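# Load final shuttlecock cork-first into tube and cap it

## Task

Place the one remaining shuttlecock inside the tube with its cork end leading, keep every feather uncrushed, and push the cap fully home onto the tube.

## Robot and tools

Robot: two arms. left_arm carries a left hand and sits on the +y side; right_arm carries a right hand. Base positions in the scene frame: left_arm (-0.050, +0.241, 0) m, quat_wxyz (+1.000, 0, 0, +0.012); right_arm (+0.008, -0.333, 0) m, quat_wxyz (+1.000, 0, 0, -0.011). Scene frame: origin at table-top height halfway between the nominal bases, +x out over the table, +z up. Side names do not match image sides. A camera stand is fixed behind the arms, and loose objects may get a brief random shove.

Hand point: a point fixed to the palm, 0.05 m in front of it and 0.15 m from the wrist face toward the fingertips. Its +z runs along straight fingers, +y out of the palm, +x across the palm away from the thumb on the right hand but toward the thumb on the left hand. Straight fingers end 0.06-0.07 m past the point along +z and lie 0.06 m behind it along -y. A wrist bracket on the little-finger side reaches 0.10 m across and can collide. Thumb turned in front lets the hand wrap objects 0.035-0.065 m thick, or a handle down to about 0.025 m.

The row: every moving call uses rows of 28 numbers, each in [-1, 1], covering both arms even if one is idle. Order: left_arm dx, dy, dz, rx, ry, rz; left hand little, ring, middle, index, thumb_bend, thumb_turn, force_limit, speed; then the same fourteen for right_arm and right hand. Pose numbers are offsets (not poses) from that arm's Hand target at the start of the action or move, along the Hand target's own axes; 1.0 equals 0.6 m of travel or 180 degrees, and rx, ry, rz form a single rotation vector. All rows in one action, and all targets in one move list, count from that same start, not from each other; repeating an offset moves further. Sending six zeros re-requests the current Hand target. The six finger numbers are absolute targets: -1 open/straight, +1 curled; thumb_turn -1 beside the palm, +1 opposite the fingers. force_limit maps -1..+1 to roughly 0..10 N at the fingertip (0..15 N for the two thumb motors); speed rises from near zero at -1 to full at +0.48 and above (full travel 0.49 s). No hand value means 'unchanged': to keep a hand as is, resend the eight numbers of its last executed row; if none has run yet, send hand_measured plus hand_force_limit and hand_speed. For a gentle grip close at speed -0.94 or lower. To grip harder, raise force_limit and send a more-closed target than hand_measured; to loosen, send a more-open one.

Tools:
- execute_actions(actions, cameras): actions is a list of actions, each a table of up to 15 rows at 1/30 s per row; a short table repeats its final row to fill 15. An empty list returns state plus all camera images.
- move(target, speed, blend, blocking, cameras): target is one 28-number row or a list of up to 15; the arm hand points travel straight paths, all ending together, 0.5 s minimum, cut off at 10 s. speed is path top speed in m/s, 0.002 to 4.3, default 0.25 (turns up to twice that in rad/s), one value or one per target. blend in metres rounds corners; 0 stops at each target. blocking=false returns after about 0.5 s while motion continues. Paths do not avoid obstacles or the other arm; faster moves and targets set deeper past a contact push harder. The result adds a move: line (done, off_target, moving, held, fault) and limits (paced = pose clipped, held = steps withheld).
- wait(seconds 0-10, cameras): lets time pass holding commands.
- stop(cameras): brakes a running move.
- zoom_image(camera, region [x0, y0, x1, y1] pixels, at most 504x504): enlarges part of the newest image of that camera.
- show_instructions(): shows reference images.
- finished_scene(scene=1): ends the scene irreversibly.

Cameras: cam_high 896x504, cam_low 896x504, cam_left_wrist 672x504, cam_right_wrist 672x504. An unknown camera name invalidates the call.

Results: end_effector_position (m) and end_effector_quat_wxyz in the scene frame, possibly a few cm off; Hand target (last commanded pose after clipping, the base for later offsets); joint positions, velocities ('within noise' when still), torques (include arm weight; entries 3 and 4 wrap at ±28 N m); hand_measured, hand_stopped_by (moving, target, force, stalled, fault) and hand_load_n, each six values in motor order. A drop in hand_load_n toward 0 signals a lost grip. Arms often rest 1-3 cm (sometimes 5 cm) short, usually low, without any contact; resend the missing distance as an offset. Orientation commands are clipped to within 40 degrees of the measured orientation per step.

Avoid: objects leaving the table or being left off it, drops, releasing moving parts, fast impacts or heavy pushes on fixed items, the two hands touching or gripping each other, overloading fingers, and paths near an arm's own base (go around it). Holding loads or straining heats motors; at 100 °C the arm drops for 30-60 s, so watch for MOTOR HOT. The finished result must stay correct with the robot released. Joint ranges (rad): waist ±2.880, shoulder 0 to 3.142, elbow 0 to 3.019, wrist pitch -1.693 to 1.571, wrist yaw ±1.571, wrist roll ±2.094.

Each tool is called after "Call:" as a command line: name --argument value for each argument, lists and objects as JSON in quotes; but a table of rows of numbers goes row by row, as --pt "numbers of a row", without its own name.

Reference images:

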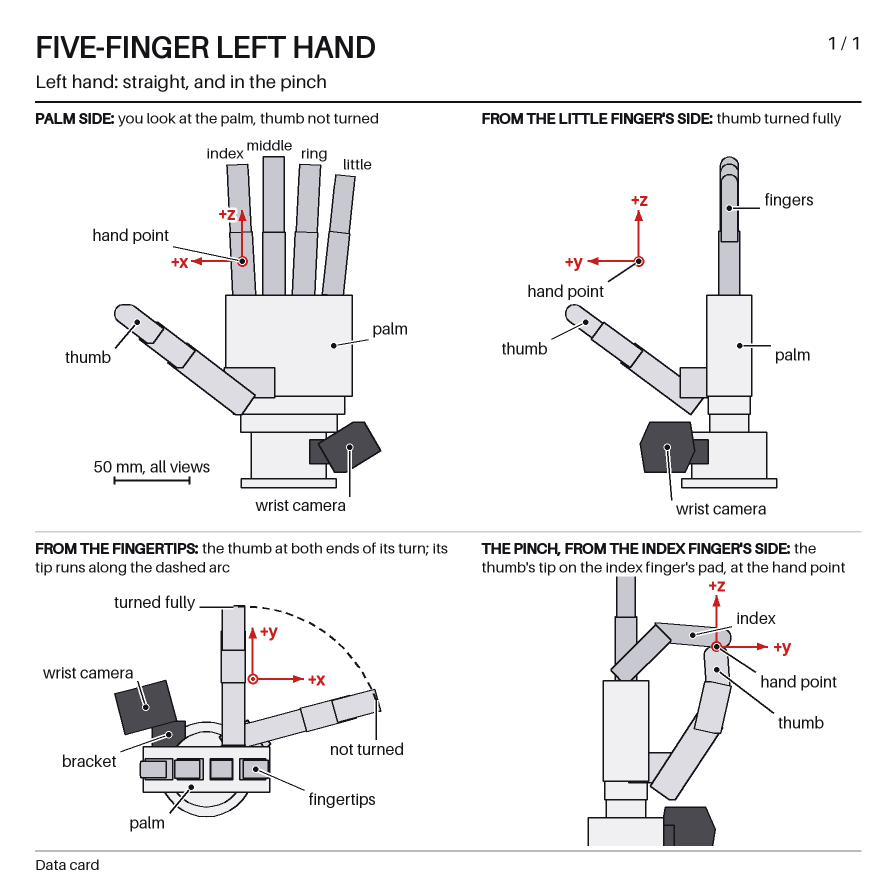

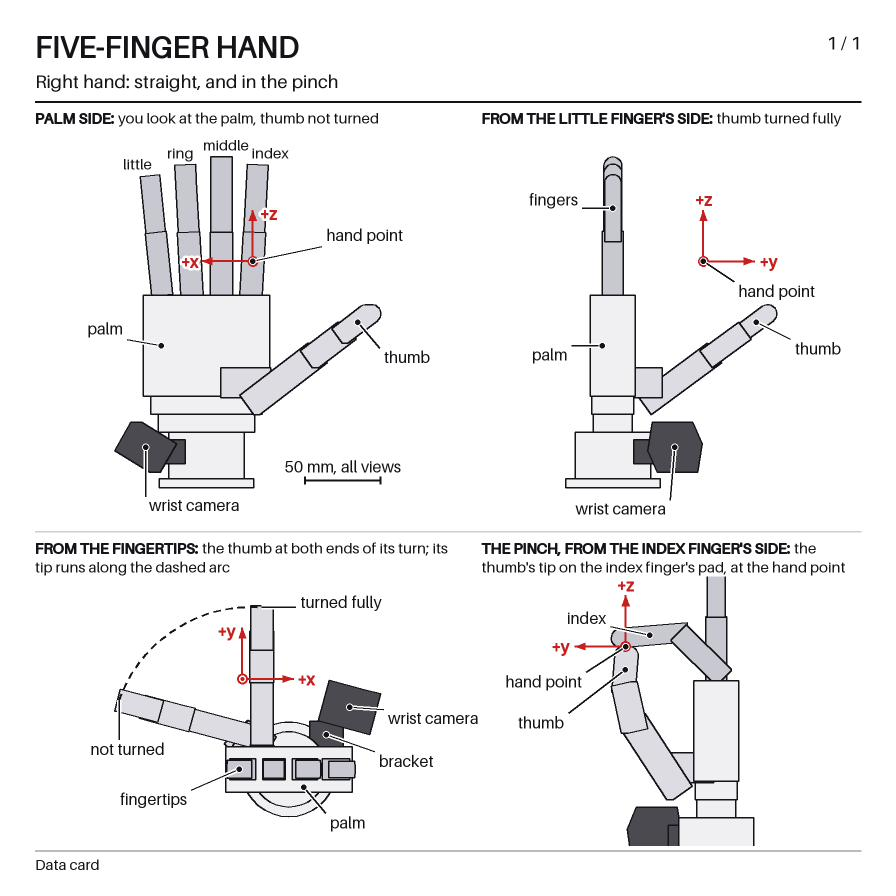

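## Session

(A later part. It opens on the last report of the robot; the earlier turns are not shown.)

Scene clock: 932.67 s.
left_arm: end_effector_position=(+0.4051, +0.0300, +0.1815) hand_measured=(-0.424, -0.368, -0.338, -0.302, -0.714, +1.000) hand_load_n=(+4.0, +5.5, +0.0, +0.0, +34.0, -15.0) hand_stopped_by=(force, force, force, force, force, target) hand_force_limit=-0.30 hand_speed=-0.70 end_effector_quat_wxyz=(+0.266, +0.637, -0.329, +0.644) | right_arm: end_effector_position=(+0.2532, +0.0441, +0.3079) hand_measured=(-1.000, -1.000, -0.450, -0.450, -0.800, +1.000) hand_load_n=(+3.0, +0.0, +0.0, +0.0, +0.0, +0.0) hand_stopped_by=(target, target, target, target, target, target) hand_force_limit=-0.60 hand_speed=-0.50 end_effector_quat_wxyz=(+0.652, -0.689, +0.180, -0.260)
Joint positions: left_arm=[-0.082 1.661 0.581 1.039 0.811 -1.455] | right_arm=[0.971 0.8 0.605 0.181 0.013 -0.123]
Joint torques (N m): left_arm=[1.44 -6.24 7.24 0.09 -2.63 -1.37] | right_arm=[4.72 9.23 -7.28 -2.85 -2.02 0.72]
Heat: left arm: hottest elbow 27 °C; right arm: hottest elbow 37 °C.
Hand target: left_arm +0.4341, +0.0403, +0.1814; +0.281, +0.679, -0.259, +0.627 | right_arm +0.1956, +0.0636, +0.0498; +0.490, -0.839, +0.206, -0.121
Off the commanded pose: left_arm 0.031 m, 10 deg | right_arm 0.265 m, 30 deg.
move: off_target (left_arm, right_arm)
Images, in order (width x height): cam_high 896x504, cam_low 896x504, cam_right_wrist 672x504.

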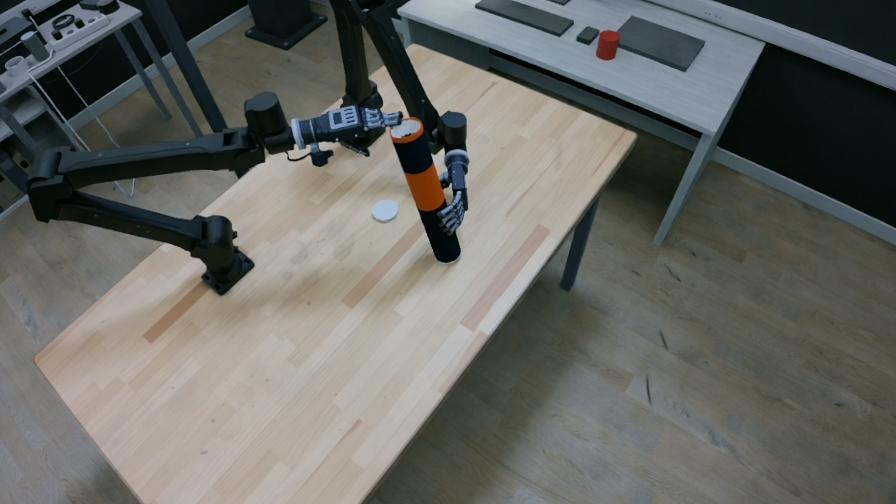

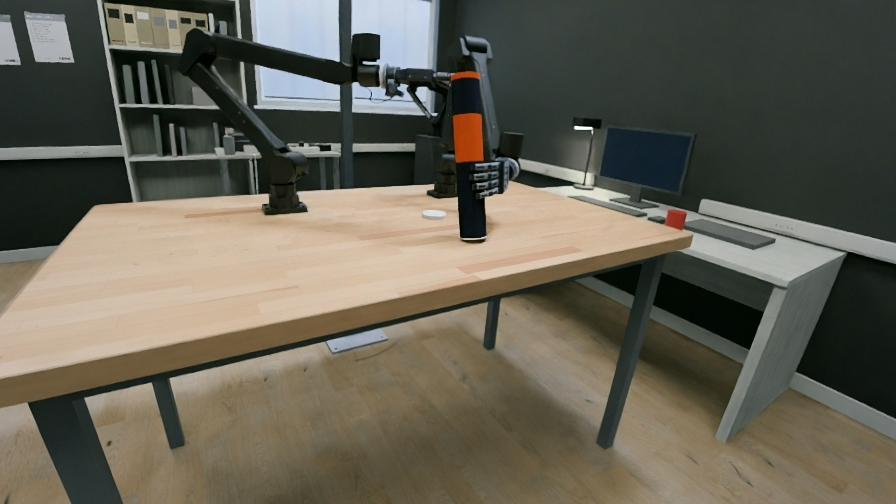

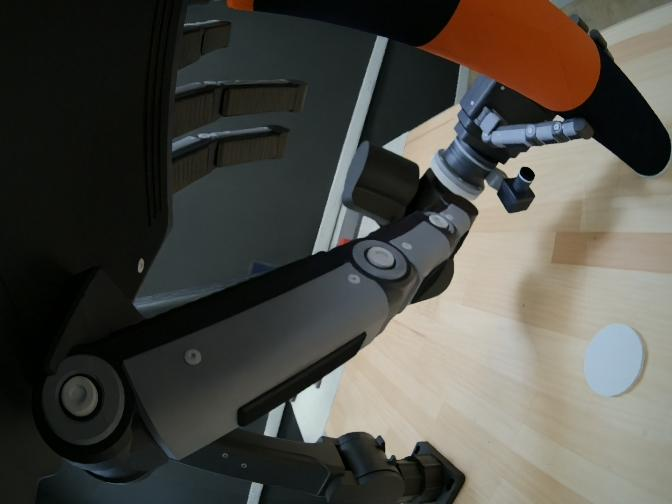

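Call:
execute_actions --actions '[]'

Scene clock: 952.50 s.
left_arm: end_effector_position=(+0.4051, +0.0300, +0.1815) hand_measured=(-0.424, -0.368, -0.338, -0.302, -0.714, +1.000) hand_load_n=(+4.0, +5.5, +0.0, +0.0, +34.0, -15.0) hand_stopped_by=(force, force, force, force, force, target) hand_force_limit=-0.30 hand_speed=-0.70 end_effector_quat_wxyz=(+0.266, +0.637, -0.329, +0.644) | right_arm: end_effector_position=(+0.2532, +0.0441, +0.3077) hand_measured=(-1.000, -1.000, -0.450, -0.450, -0.800, +1.000) hand_load_n=(+3.0, +0.0, +0.0, +0.0, +0.0, +0.0) hand_stopped_by=(target, target, target, target, target, target) hand_force_limit=-0.60 hand_speed=-0.50 end_effector_quat_wxyz=(+0.652, -0.689, +0.180, -0.260)
Joint positions: left_arm=[-0.082 1.661 0.581 1.039 0.811 -1.455] | right_arm=[0.971 0.8 0.604 0.182 0.013 -0.123]
Joint velocities: within noise
Joint torques (N m): left_arm=[1.2 -6.89 7.38 -0.12 -2.57 -1.38] | right_arm=[4.66 9.17 -7.25 -2.89 -2.04 0.71]
Heat: left arm: hottest wrist yaw 30 °C; right arm: hottest elbow 36 °C.
Hand target: left_arm +0.4341, +0.0403, +0.1814; +0.281, +0.679, -0.259, +0.627 | right_arm +0.1955, +0.0636, +0.0496; +0.490, -0.839, +0.206, -0.121
Off the commanded pose: left_arm 0.031 m, 10 deg | right_arm 0.265 m, 30 deg.

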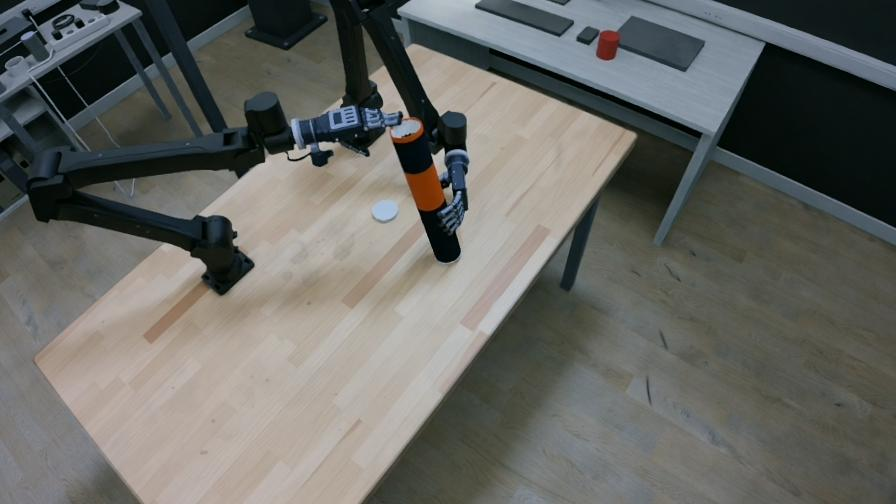

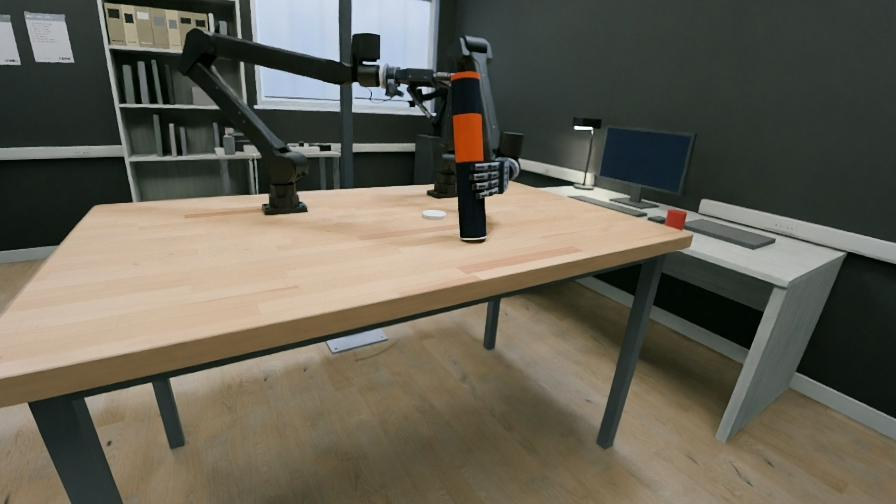

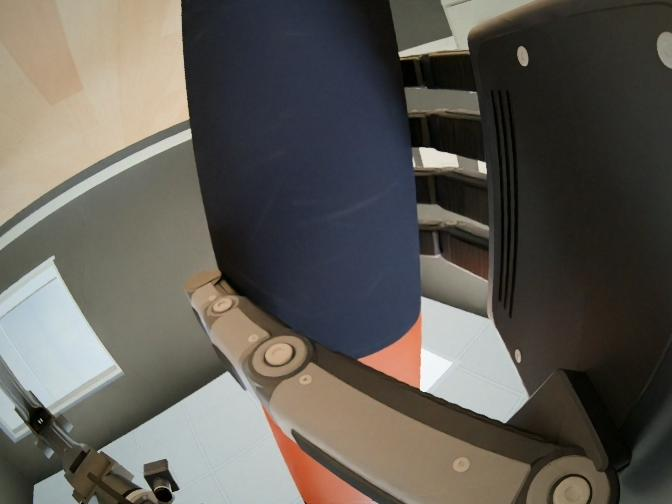

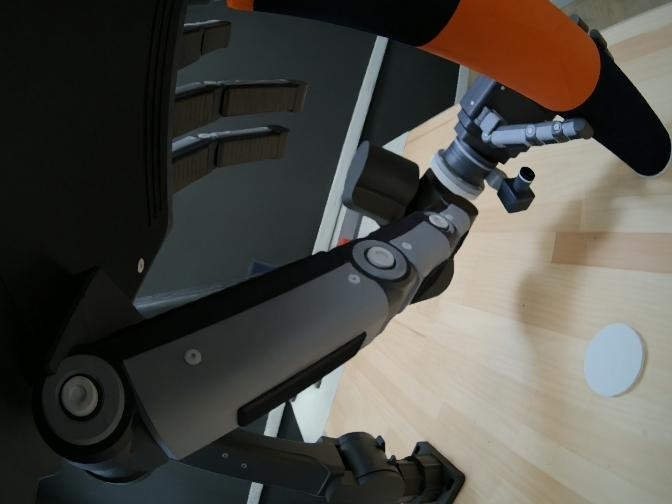

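Call:
zoom_image --camera "cam_high" --region '[340, 80, 480, 220]'

Call:
zoom_image --camera "cam_low" --region '[400, 40, 520, 160]'

Scaled by 3.600 from the camera's 896x504 image, which has a finer 1280x720 frame.

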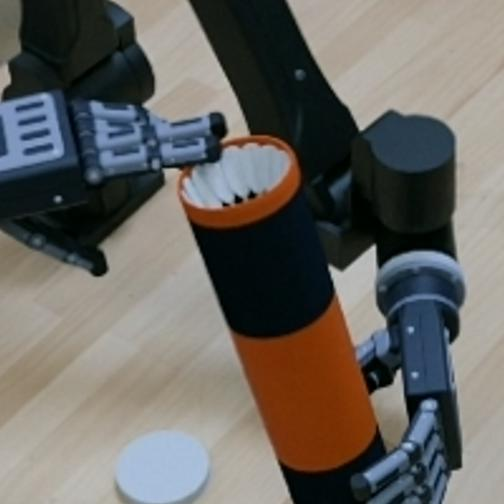

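Scaled by 4.200 from the camera's 896x504 image, which has a finer 1280x720 frame.

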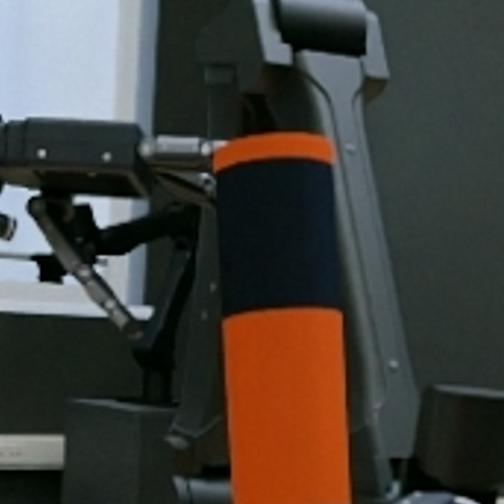

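Call:
move --target '[0,0,0,0,0,0,-0.3,-0.3,-0.3,-0.3,-0.3,1,-0.3,-0.7,0.099,-0.532,-0.312,0.155,0.057,-0.025,-1,-1,-0.45,-0.45,-0.8,1,-0.6,-0.6]' --speed 0.25 --cameras '["cam_high","cam_low"]'

Scene clock: 981.20 s.
left_arm: end_effector_position=(+0.4238, +0.0392, +0.1787) hand_measured=(-0.424, -0.368, -0.338, -0.302, -0.712, +1.000) hand_load_n=(+0.0, +8.0, +2.5, +2.0, +14.0, +6.0) hand_stopped_by=(force, force, force, force, force, target) hand_force_limit=-0.30 hand_speed=-0.70 end_effector_quat_wxyz=(+0.279, +0.678, -0.263, +0.627) | right_arm: end_effector_position=(+0.2437, +0.0229, +0.3850) hand_measured=(-1.000, -1.000, -0.450, -0.450, -0.800, +1.000) hand_load_n=(+0.0, +0.0, +0.0, +0.0, +0.0, +0.0) hand_stopped_by=(target, target, target, target, target, target) hand_force_limit=-0.60 hand_speed=-0.60 end_effector_quat_wxyz=(-0.636, +0.703, -0.187, +0.257)
Joint positions: left_arm=[-0.081 1.67 0.582 1.009 0.731 -1.567] | right_arm=[0.96 0.718 0.806 -0.147 0.012 -0.123]
Joint torques (N m): left_arm=[0.56 -7.36 7.36 1.24 0.17 -0.17] | right_arm=[-0.15 -1.96 15.99 2.04 -0.07 -0.12]
Heat: left arm: hottest wrist yaw 34 °C; right arm: hottest elbow 35 °C.
Hand target: left_arm +0.4342, +0.0403, +0.1815; +0.281, +0.679, -0.259, +0.627 | right_arm +0.2449, +0.0306, +0.4198; -0.652, +0.689, -0.181, +0.260
Off the commanded pose: left_arm 0.011 m, 1 deg | right_arm 0.036 m, 3 deg.
move: off_target (left_arm, right_arm)
Images, in order (width x height): cam_high 896x504, cam_low 896x504.

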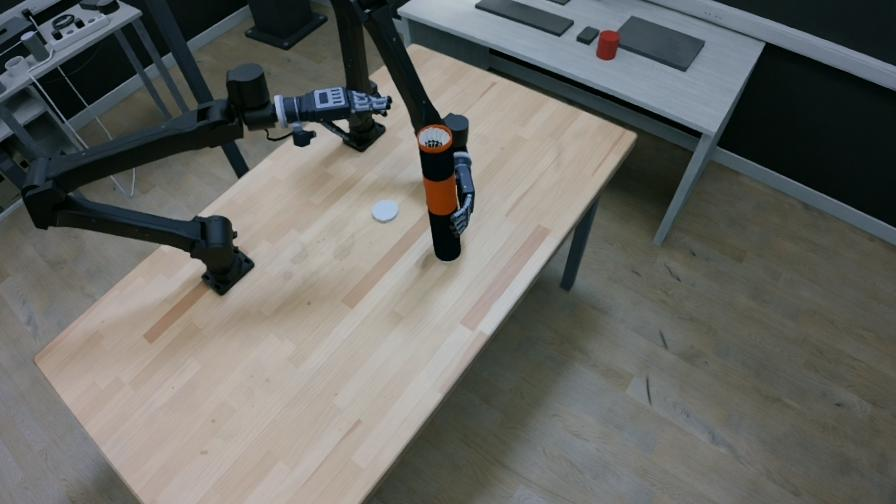

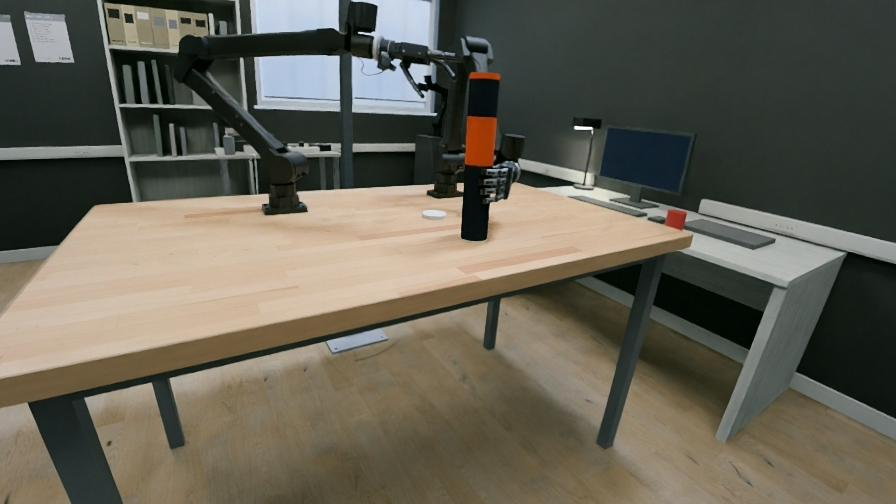

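Call:
zoom_image --camera "cam_high" --region '[370, 80, 490, 200]'

Call:
zoom_image --camera "cam_low" --region '[430, 40, 550, 160]'

Scaled by 4.200 from the camera's 896x504 image, which has a finer 1280x720 frame.

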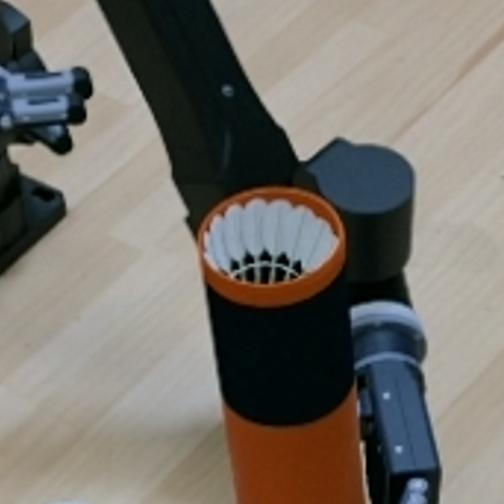

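Scaled by 4.200 from the camera's 896x504 image, which has a finer 1280x720 frame.

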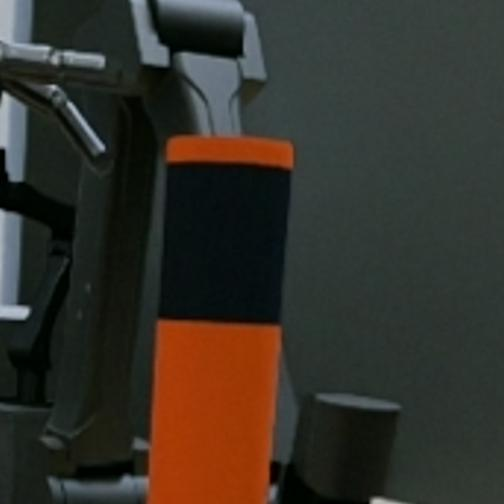

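Call:
move --pt "0 -0.0117 0.0118 0 0 0 -0.3 -0.3 -0.3 -0.3 -0.3 1 -0.3 -0.7 0.0045 -0.167 -0.037 0 0 0 -1 -1 -0.45 -0.45 -0.8 1 -0.6 -0.6" --pt "0 -0.0117 0.0118 0 0 0 -0.3 -0.3 -0.3 -0.3 -0.3 1 -0.3 -0.7 -0.0948 -0.0622 -0.0035 -0.155 -0.057 0.025 -1 -1 -0.45 -0.45 -0.8 1 -0.6 -0.6" --pt "0 -0.0117 0.0118 0 0 0 -0.3 -0.3 -0.3 -0.3 -0.3 1 -0.3 -0.7 -0.162 0.484 0.005 -0.155 -0.057 0.025 -1 -1 -0.45 -0.45 -0.8 1 -0.6 -0.6" --speed 0.25 --blend '[0.02,0.02,0]' --cameras '["cam_high","cam_low"]'

Scene clock: 1002.77 s.
left_arm: end_effector_position=(+0.4291, +0.0390, +0.1775) hand_measured=(-0.424, -0.368, -0.338, -0.302, -0.712, +1.000) hand_load_n=(+0.0, +6.0, +2.0, +2.0, +14.0, +8.0) hand_stopped_by=(force, force, force, force, force, target) hand_force_limit=-0.30 hand_speed=-0.70 end_effector_quat_wxyz=(+0.283, +0.681, -0.259, +0.624) | right_arm: end_effector_position=(+0.1988, +0.0613, +0.1239) hand_measured=(-1.000, -1.000, -0.450, -0.450, -0.800, +1.000) hand_load_n=(+0.0, +0.0, +0.0, -0.5, +0.0, +0.0) hand_stopped_by=(target, target, target, target, target, target) hand_force_limit=-0.60 hand_speed=-0.60 end_effector_quat_wxyz=(-0.488, +0.839, -0.207, +0.126)
Joint positions: left_arm=[-0.081 1.683 0.596 1.004 0.732 -1.578] | right_arm=[1.064 1.073 0.561 -0.003 -0.028 -0.027]
Joint torques (N m): left_arm=[1.08 -7.53 8.58 0.9 0.18 -0.04] | right_arm=[0.32 -5.54 8.84 2.63 -0.14 -0.03]
Heat: left arm: hottest wrist yaw 28 °C; right arm: hottest elbow 38 °C.
Hand target: left_arm +0.4441, +0.0402, +0.1807; +0.281, +0.679, -0.259, +0.627 | right_arm +0.1949, +0.0654, +0.1196; -0.490, +0.839, -0.206, +0.121
Off the commanded pose: left_arm 0.015 m, 1 deg | right_arm 0.007 m, 1 deg.
move: off_target (left_arm)
Images, in order (width x height): cam_high 896x504, cam_low 896x504.

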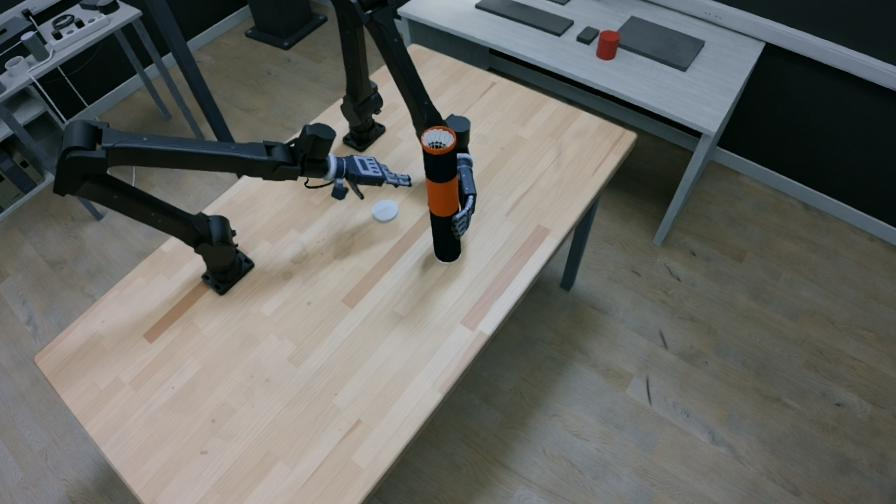

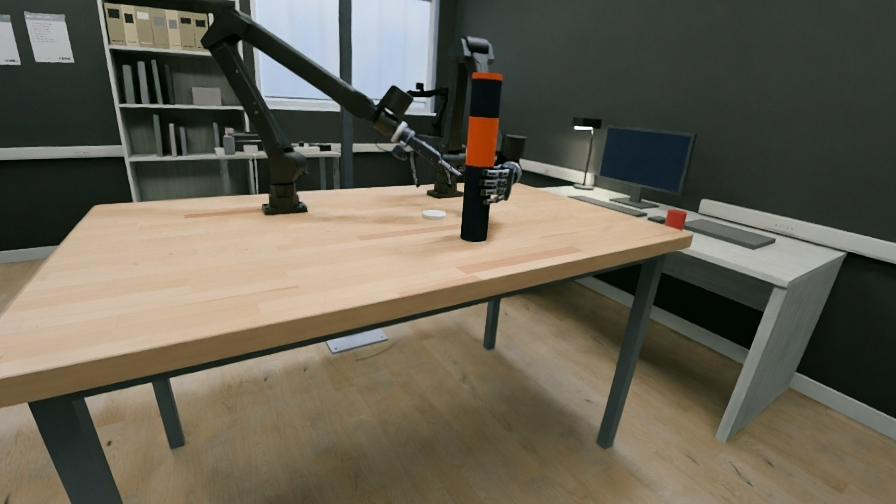

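Call:
move --pt "0 0 0 0 0 0 -0.3 -0.3 -0.3 -0.3 -0.3 1 -0.3 -0.7 0 0.1011 0.0569 0 0 0 -1 -1 -0.45 -0.45 -0.8 1 -0.6 -0.6" --pt "0 0 0 0 0 0 -0.3 -0.3 -0.3 -0.3 -0.3 1 -0.3 -0.7 0 0.127 0.0716 0 0 0 -1 -1 -0.45 -0.45 -0.8 1 -0.6 -0.6" --speed '[0.12,0.04]' --cameras '["cam_high","cam_low"]'

Call:
zoom_image --camera "cam_high" --region '[330, 150, 450, 270]'

Call:
zoom_image --camera "cam_low" --region '[380, 120, 500, 240]'

Scene clock: 1008.67 s.
left_arm: end_effector_position=(+0.4291, +0.0390, +0.1775) hand_measured=(-0.424, -0.368, -0.338, -0.302, -0.712, +1.000) hand_load_n=(+0.0, +6.5, +2.0, +2.0, +14.0, +8.0) hand_stopped_by=(force, force, force, force, force, target) hand_force_limit=-0.30 hand_speed=-0.70 end_effector_quat_wxyz=(+0.283, +0.681, -0.259, +0.624) | right_arm: end_effector_position=(+0.2004, +0.0642, +0.0381) hand_measured=(-1.000, -1.000, -0.450, -0.450, -0.800, +1.000) hand_load_n=(+0.0, +0.0, +0.0, +0.0, +0.0, +0.0) hand_stopped_by=(target, target, target, target, target, target) hand_force_limit=-0.60 hand_speed=-0.60 end_effector_quat_wxyz=(-0.490, +0.837, -0.207, +0.127)
Joint positions: left_arm=[-0.081 1.683 0.596 1.004 0.732 -1.578] | right_arm=[1.064 1.31 0.441 0.36 -0.028 -0.027]
Joint torques (N m): left_arm=[1.49 -7.59 8.57 0.99 0.16 -0.07] | right_arm=[0.21 -6.77 6.68 2.8 -0.13 -0.04]
Heat: left arm: hottest elbow 27 °C; right arm: hottest elbow 38 °C.
Hand target: left_arm +0.4441, +0.0402, +0.1807; +0.281, +0.679, -0.259, +0.627 | right_arm +0.1950, +0.0655, +0.0322; -0.490, +0.838, -0.206, +0.121
Off the commanded pose: left_arm 0.015 m, 1 deg | right_arm 0.008 m, 1 deg.
move: off_target (left_arm)
Images, in order (width x height): cam_high 896x504, cam_low 896x504.

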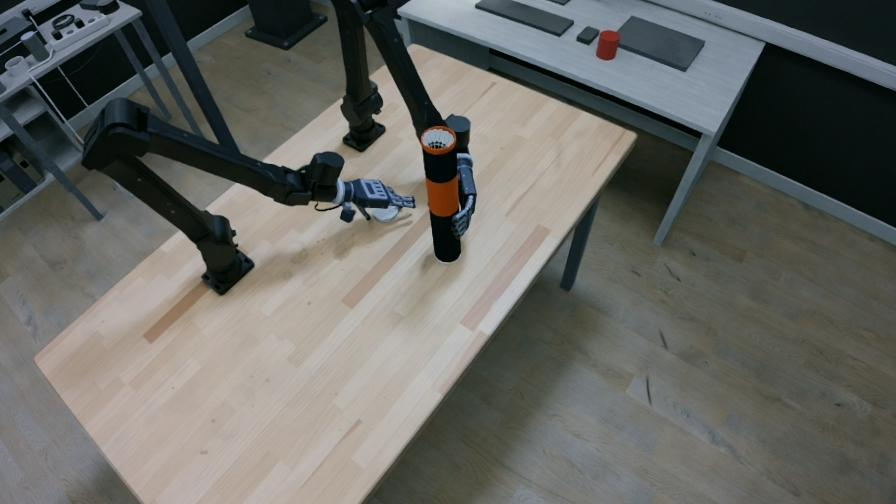

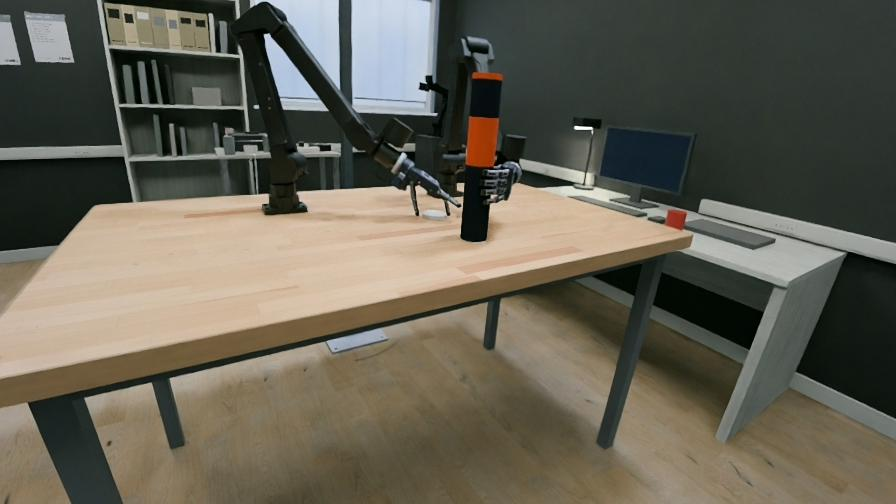

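Scaled by 4.200 from the camera's 896x504 image, which has a finer 1280x720 frame.

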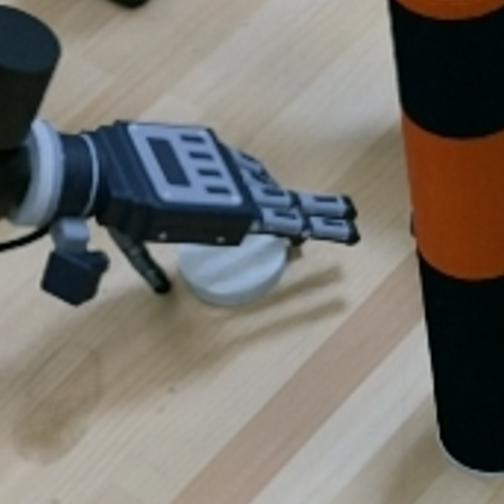

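Scaled by 4.200 from the camera's 896x504 image, which has a finer 1280x720 frame.

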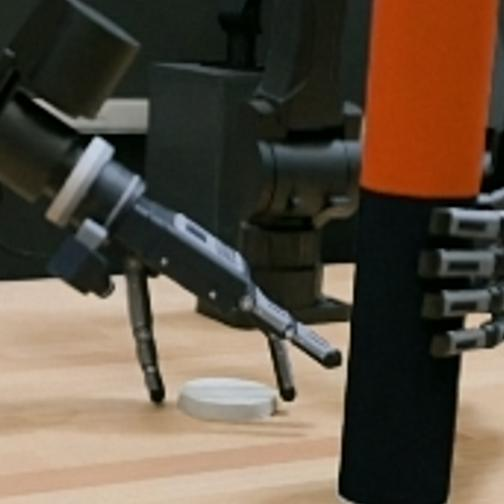

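Call:
move --target '[0,0,0,0,0,0,-0.3,-0.3,-0.3,-0.3,-0.3,1,-0.3,-0.7,0,0,0,0,0,0,-1,-1,-0.2,-0.2,-0.5,1,-0.4,-0.94]' --cameras '["cam_high","cam_low"]'

Call:
zoom_image --camera "cam_high" --region '[330, 150, 450, 270]'

Call:
zoom_image --camera "cam_low" --region '[380, 120, 500, 240]'

Scene clock: 1013.27 s.
left_arm: end_effector_position=(+0.4291, +0.0390, +0.1775) hand_measured=(-0.424, -0.368, -0.338, -0.302, -0.712, +1.000) hand_load_n=(+0.0, +6.5, +2.0, +2.0, +14.0, +8.0) hand_stopped_by=(force, force, force, force, force, target) hand_force_limit=-0.30 hand_speed=-0.70 end_effector_quat_wxyz=(+0.283, +0.681, -0.259, +0.624) | right_arm: end_effector_position=(+0.2007, +0.0648, +0.0388) hand_measured=(-1.000, -1.000, -0.334, -0.276, -0.730, +1.000) hand_load_n=(+0.0, +0.0, +3.0, +3.5, +6.0, -0.5) hand_stopped_by=(target, target, force, force, force, target) hand_force_limit=-0.40 hand_speed=-0.94 end_effector_quat_wxyz=(-0.491, +0.836, -0.207, +0.127)
Joint positions: left_arm=[-0.081 1.683 0.596 1.004 0.732 -1.578] | right_arm=[1.064 1.31 0.441 0.363 -0.028 -0.026]
Joint torques (N m): left_arm=[1.14 -7.18 8.53 0.96 0.14 -0.08] | right_arm=[0.56 -6.77 6.63 2.7 -0.13 -0.04]
Heat: left arm: hottest elbow 27 °C; right arm: hottest elbow 37 °C.
Hand target: left_arm +0.4441, +0.0402, +0.1807; +0.281, +0.679, -0.259, +0.627 | right_arm +0.1950, +0.0655, +0.0323; -0.490, +0.838, -0.206, +0.121
Off the commanded pose: left_arm 0.015 m, 1 deg | right_arm 0.009 m, 1 deg.
move: off_target (left_arm)
Images, in order (width x height): cam_high 896x504, cam_low 896x504.

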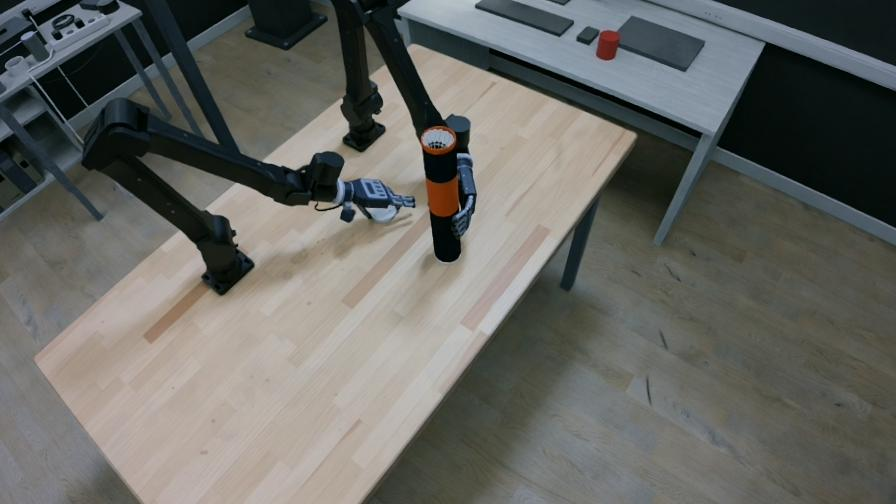

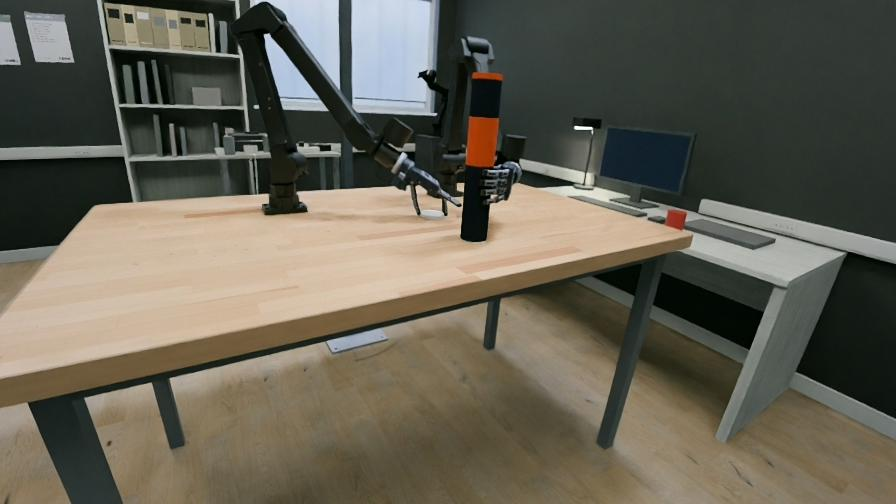

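Scaled by 4.200 from the camera's 896x504 image, which has a finer 1280x720 frame.

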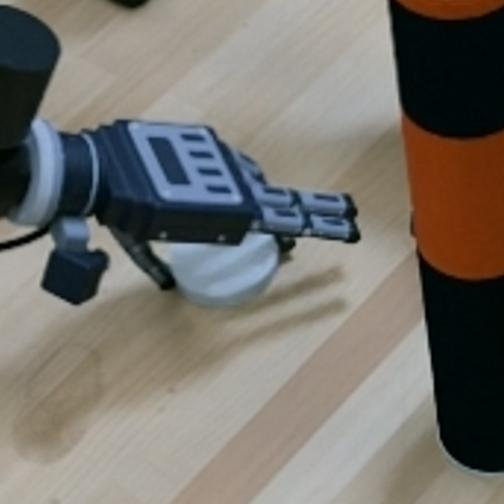

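Scaled by 4.200 from the camera's 896x504 image, which has a finer 1280x720 frame.

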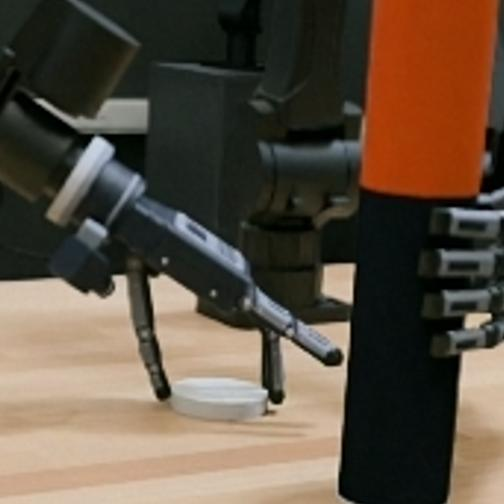

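Call:
move --target '[0,0,0,0,0,0,-0.3,-0.3,-0.3,-0.3,-0.3,1,-0.3,-0.7,0,-0.0871,-0.0491,0,0,0,-1,-1,-0.2,-0.2,-0.5,1,-0.4,-0.94]' --speed 0.06 --cameras '["cam_high","cam_low"]'

Call:
zoom_image --camera "cam_high" --region '[330, 140, 450, 260]'

Call:
zoom_image --camera "cam_low" --region '[380, 110, 500, 230]'

Scene clock: 1017.40 s.
left_arm: end_effector_position=(+0.4291, +0.0390, +0.1775) hand_measured=(-0.424, -0.368, -0.338, -0.302, -0.712, +1.000) hand_load_n=(+0.0, +6.5, +2.0, +2.0, +14.0, +7.5) hand_stopped_by=(force, force, force, force, force, target) hand_force_limit=-0.30 hand_speed=-0.70 end_effector_quat_wxyz=(+0.283, +0.681, -0.259, +0.624) | right_arm: end_effector_position=(+0.1881, +0.0434, +0.0618) hand_measured=(-1.000, -1.000, -0.334, -0.276, -0.730, +1.000) hand_load_n=(+0.0, +0.0, +5.0, +0.5, +4.5, +0.5) hand_stopped_by=(target, target, force, force, force, target) hand_force_limit=-0.40 hand_speed=-0.94 end_effector_quat_wxyz=(-0.464, +0.852, -0.212, +0.119)
Joint positions: left_arm=[-0.081 1.683 0.596 1.004 0.732 -1.578] | right_arm=[1.064 1.159 0.456 0.131 -0.028 -0.024]
Joint torques (N m): left_arm=[1.14 -7.06 8.62 0.95 0.19 -0.03] | right_arm=[0.26 -8.35 12.7 1.73 -0.13 -0.06]
Heat: left arm: hottest elbow 28 °C; right arm: hottest elbow 37 °C.
Hand target: left_arm +0.4441, +0.0402, +0.1807; +0.281, +0.679, -0.259, +0.627 | right_arm +0.1949, +0.0654, +0.0921; -0.490, +0.838, -0.206, +0.121
Off the commanded pose: left_arm 0.015 m, 1 deg | right_arm 0.038 m, 3 deg.
move: off_target (left_arm, right_arm)
Images, in order (width x height): cam_high 896x504, cam_low 896x504.

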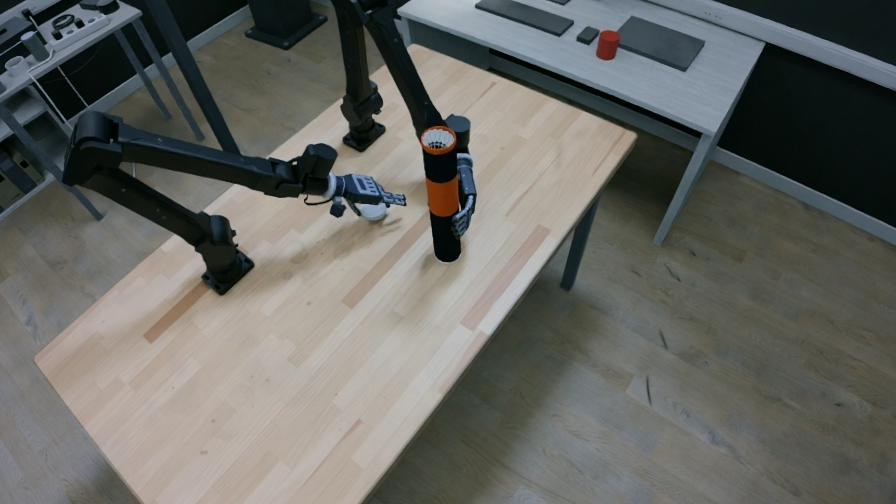

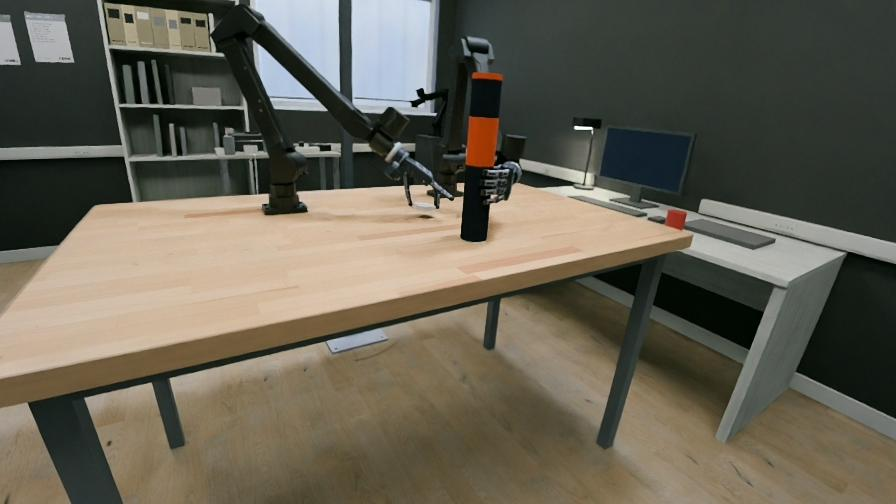

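Scaled by 4.200 from the camera's 896x504 image, which has a finer 1280x720 frame.

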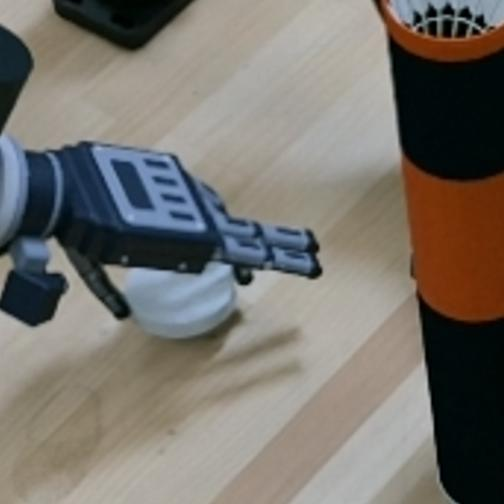

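Scaled by 4.200 from the camera's 896x504 image, which has a finer 1280x720 frame.

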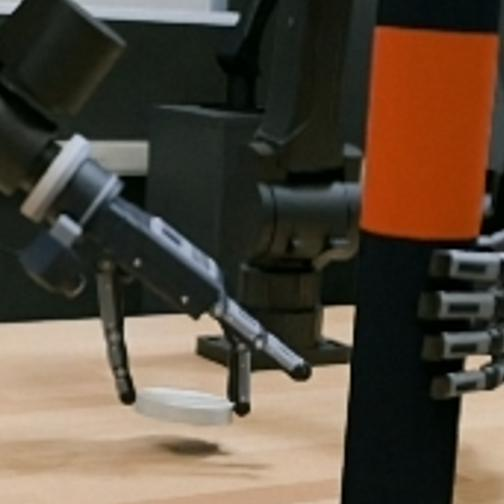

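Call:
move --pt "0 0 0 0 0 0 -0.3 -0.3 -0.3 -0.3 -0.3 1 -0.3 -0.7 0.072 -0.279 -0.211 0 0 0 -1 -1 -0.2 -0.2 -0.5 1 -0.4 -0.94" --pt "0 0 0 0 0 0 -0.3 -0.3 -0.3 -0.3 -0.3 1 -0.3 -0.7 0.205 -0.586 -0.346 0 0 0 -1 -1 -0.2 -0.2 -0.5 1 -0.4 -0.94" --pt "0 0 0 0 0 0 -0.3 -0.3 -0.3 -0.3 -0.3 1 -0.3 -0.7 0.346 -0.703 -0.206 0.0444 0 0 -1 -1 -0.2 -0.2 -0.5 1 -0.4 -0.94" --speed '[0.15,0.15,0.1]' --blend '[0.03,0.03,0]' --cameras '["cam_high","cam_low"]'

Call:
zoom_image --camera "cam_high" --region '[380, 70, 500, 190]'

Call:
zoom_image --camera "cam_low" --region '[420, 10, 540, 130]'

Scene clock: 1028.60 s.
left_arm: end_effector_position=(+0.4291, +0.0390, +0.1775) hand_measured=(-0.424, -0.368, -0.338, -0.302, -0.712, +1.000) hand_load_n=(+0.0, +6.5, +2.0, +2.0, +14.0, +8.0) hand_stopped_by=(force, force, force, force, force, target) hand_force_limit=-0.30 hand_speed=-0.70 end_effector_quat_wxyz=(+0.283, +0.681, -0.259, +0.624) | right_arm: end_effector_position=(+0.4125, +0.0537, +0.4908) hand_measured=(-1.000, -1.000, -0.334, -0.276, -0.730, +1.000) hand_load_n=(+0.0, +0.0, +4.5, +0.5, +4.5, +0.0) hand_stopped_by=(target, target, force, force, force, target) hand_force_limit=-0.40 hand_speed=-0.94 end_effector_quat_wxyz=(-0.526, +0.817, -0.204, +0.118)
Joint positions: left_arm=[-0.081 1.683 0.596 1.004 0.732 -1.578] | right_arm=[0.597 1.38 1.771 -0.881 -0.477 -0.215]
Joint torques (N m): left_arm=[1.49 -7.12 8.54 0.95 0.18 -0.09] | right_arm=[-0.85 -11.11 15.21 2.69 -0.37 -0.05]
Heat: left arm: hottest elbow 28 °C; right arm: hottest elbow 39 °C.
Hand target: left_arm +0.4441, +0.0402, +0.1807; +0.281, +0.679, -0.259, +0.627 | right_arm +0.4247, +0.0574, +0.5205; -0.547, +0.802, -0.197, +0.135
Off the commanded pose: left_arm 0.015 m, 1 deg | right_arm 0.032 m, 4 deg.
move: off_target (left_arm, right_arm)
Images, in order (width x height): cam_high 896x504, cam_low 896x504.

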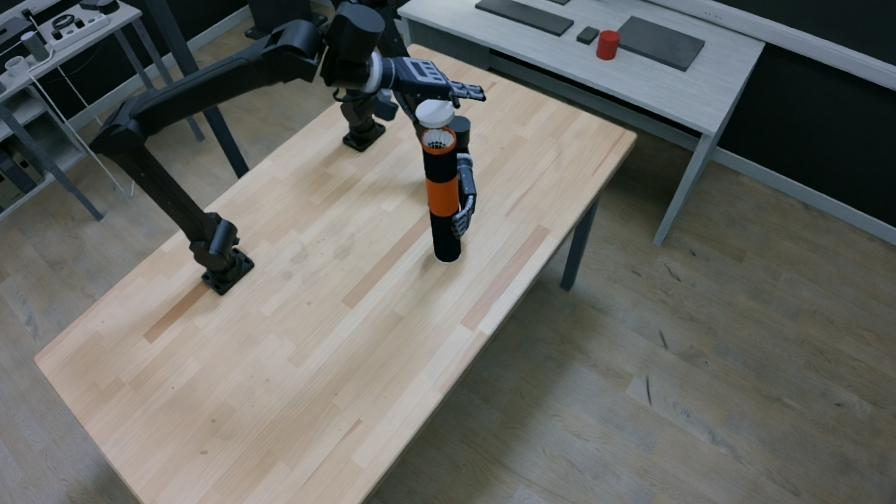

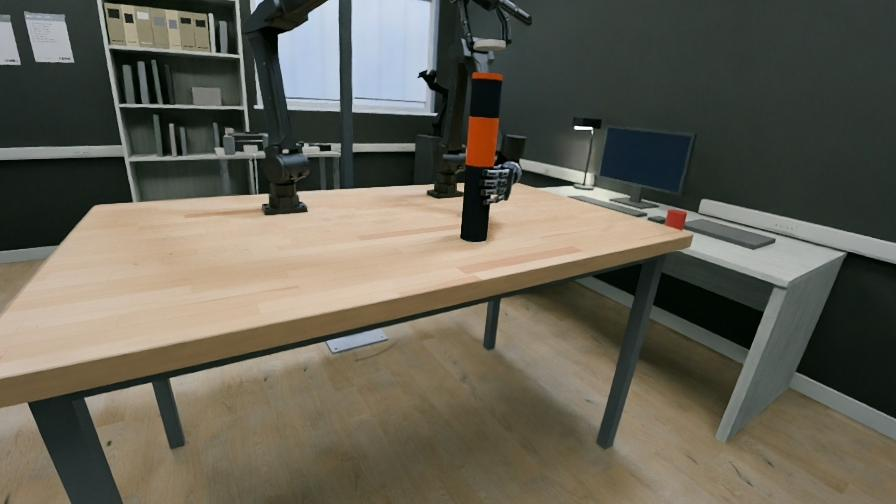

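Scaled by 4.200 from the camera's 896x504 image, which has a finer 1280x720 frame.

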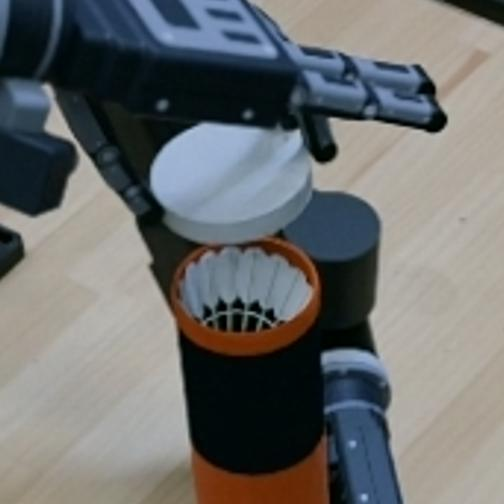

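Scaled by 4.200 from the camera's 896x504 image, which has a finer 1280x720 frame.

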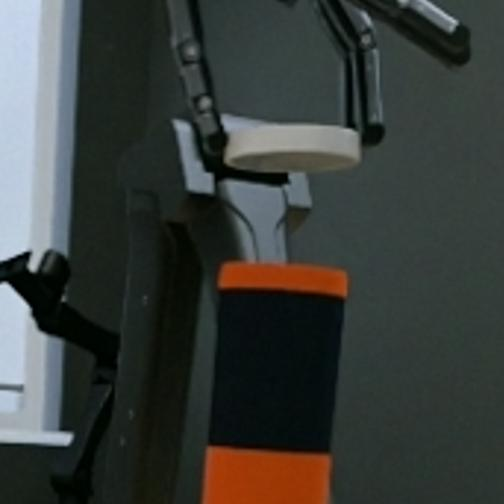

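Call:
zoom_image --camera "cam_high" --region '[405, 90, 465, 160]'

Call:
zoom_image --camera "cam_low" --region '[455, 25, 525, 95]'

Scaled by 7.200 from the camera's 896x504 image, which has a finer 1280x720 frame.

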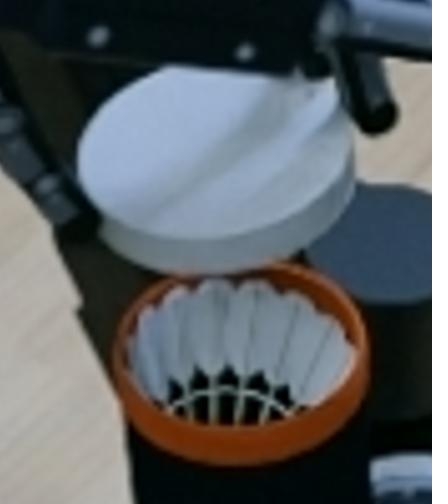

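Scaled by 7.200 from the camera's 896x504 image, which has a finer 1280x720 frame.

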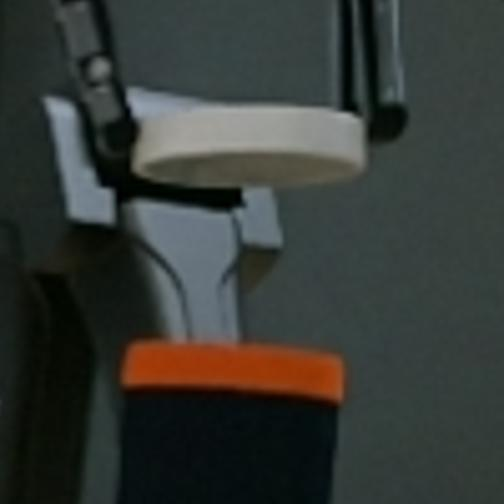

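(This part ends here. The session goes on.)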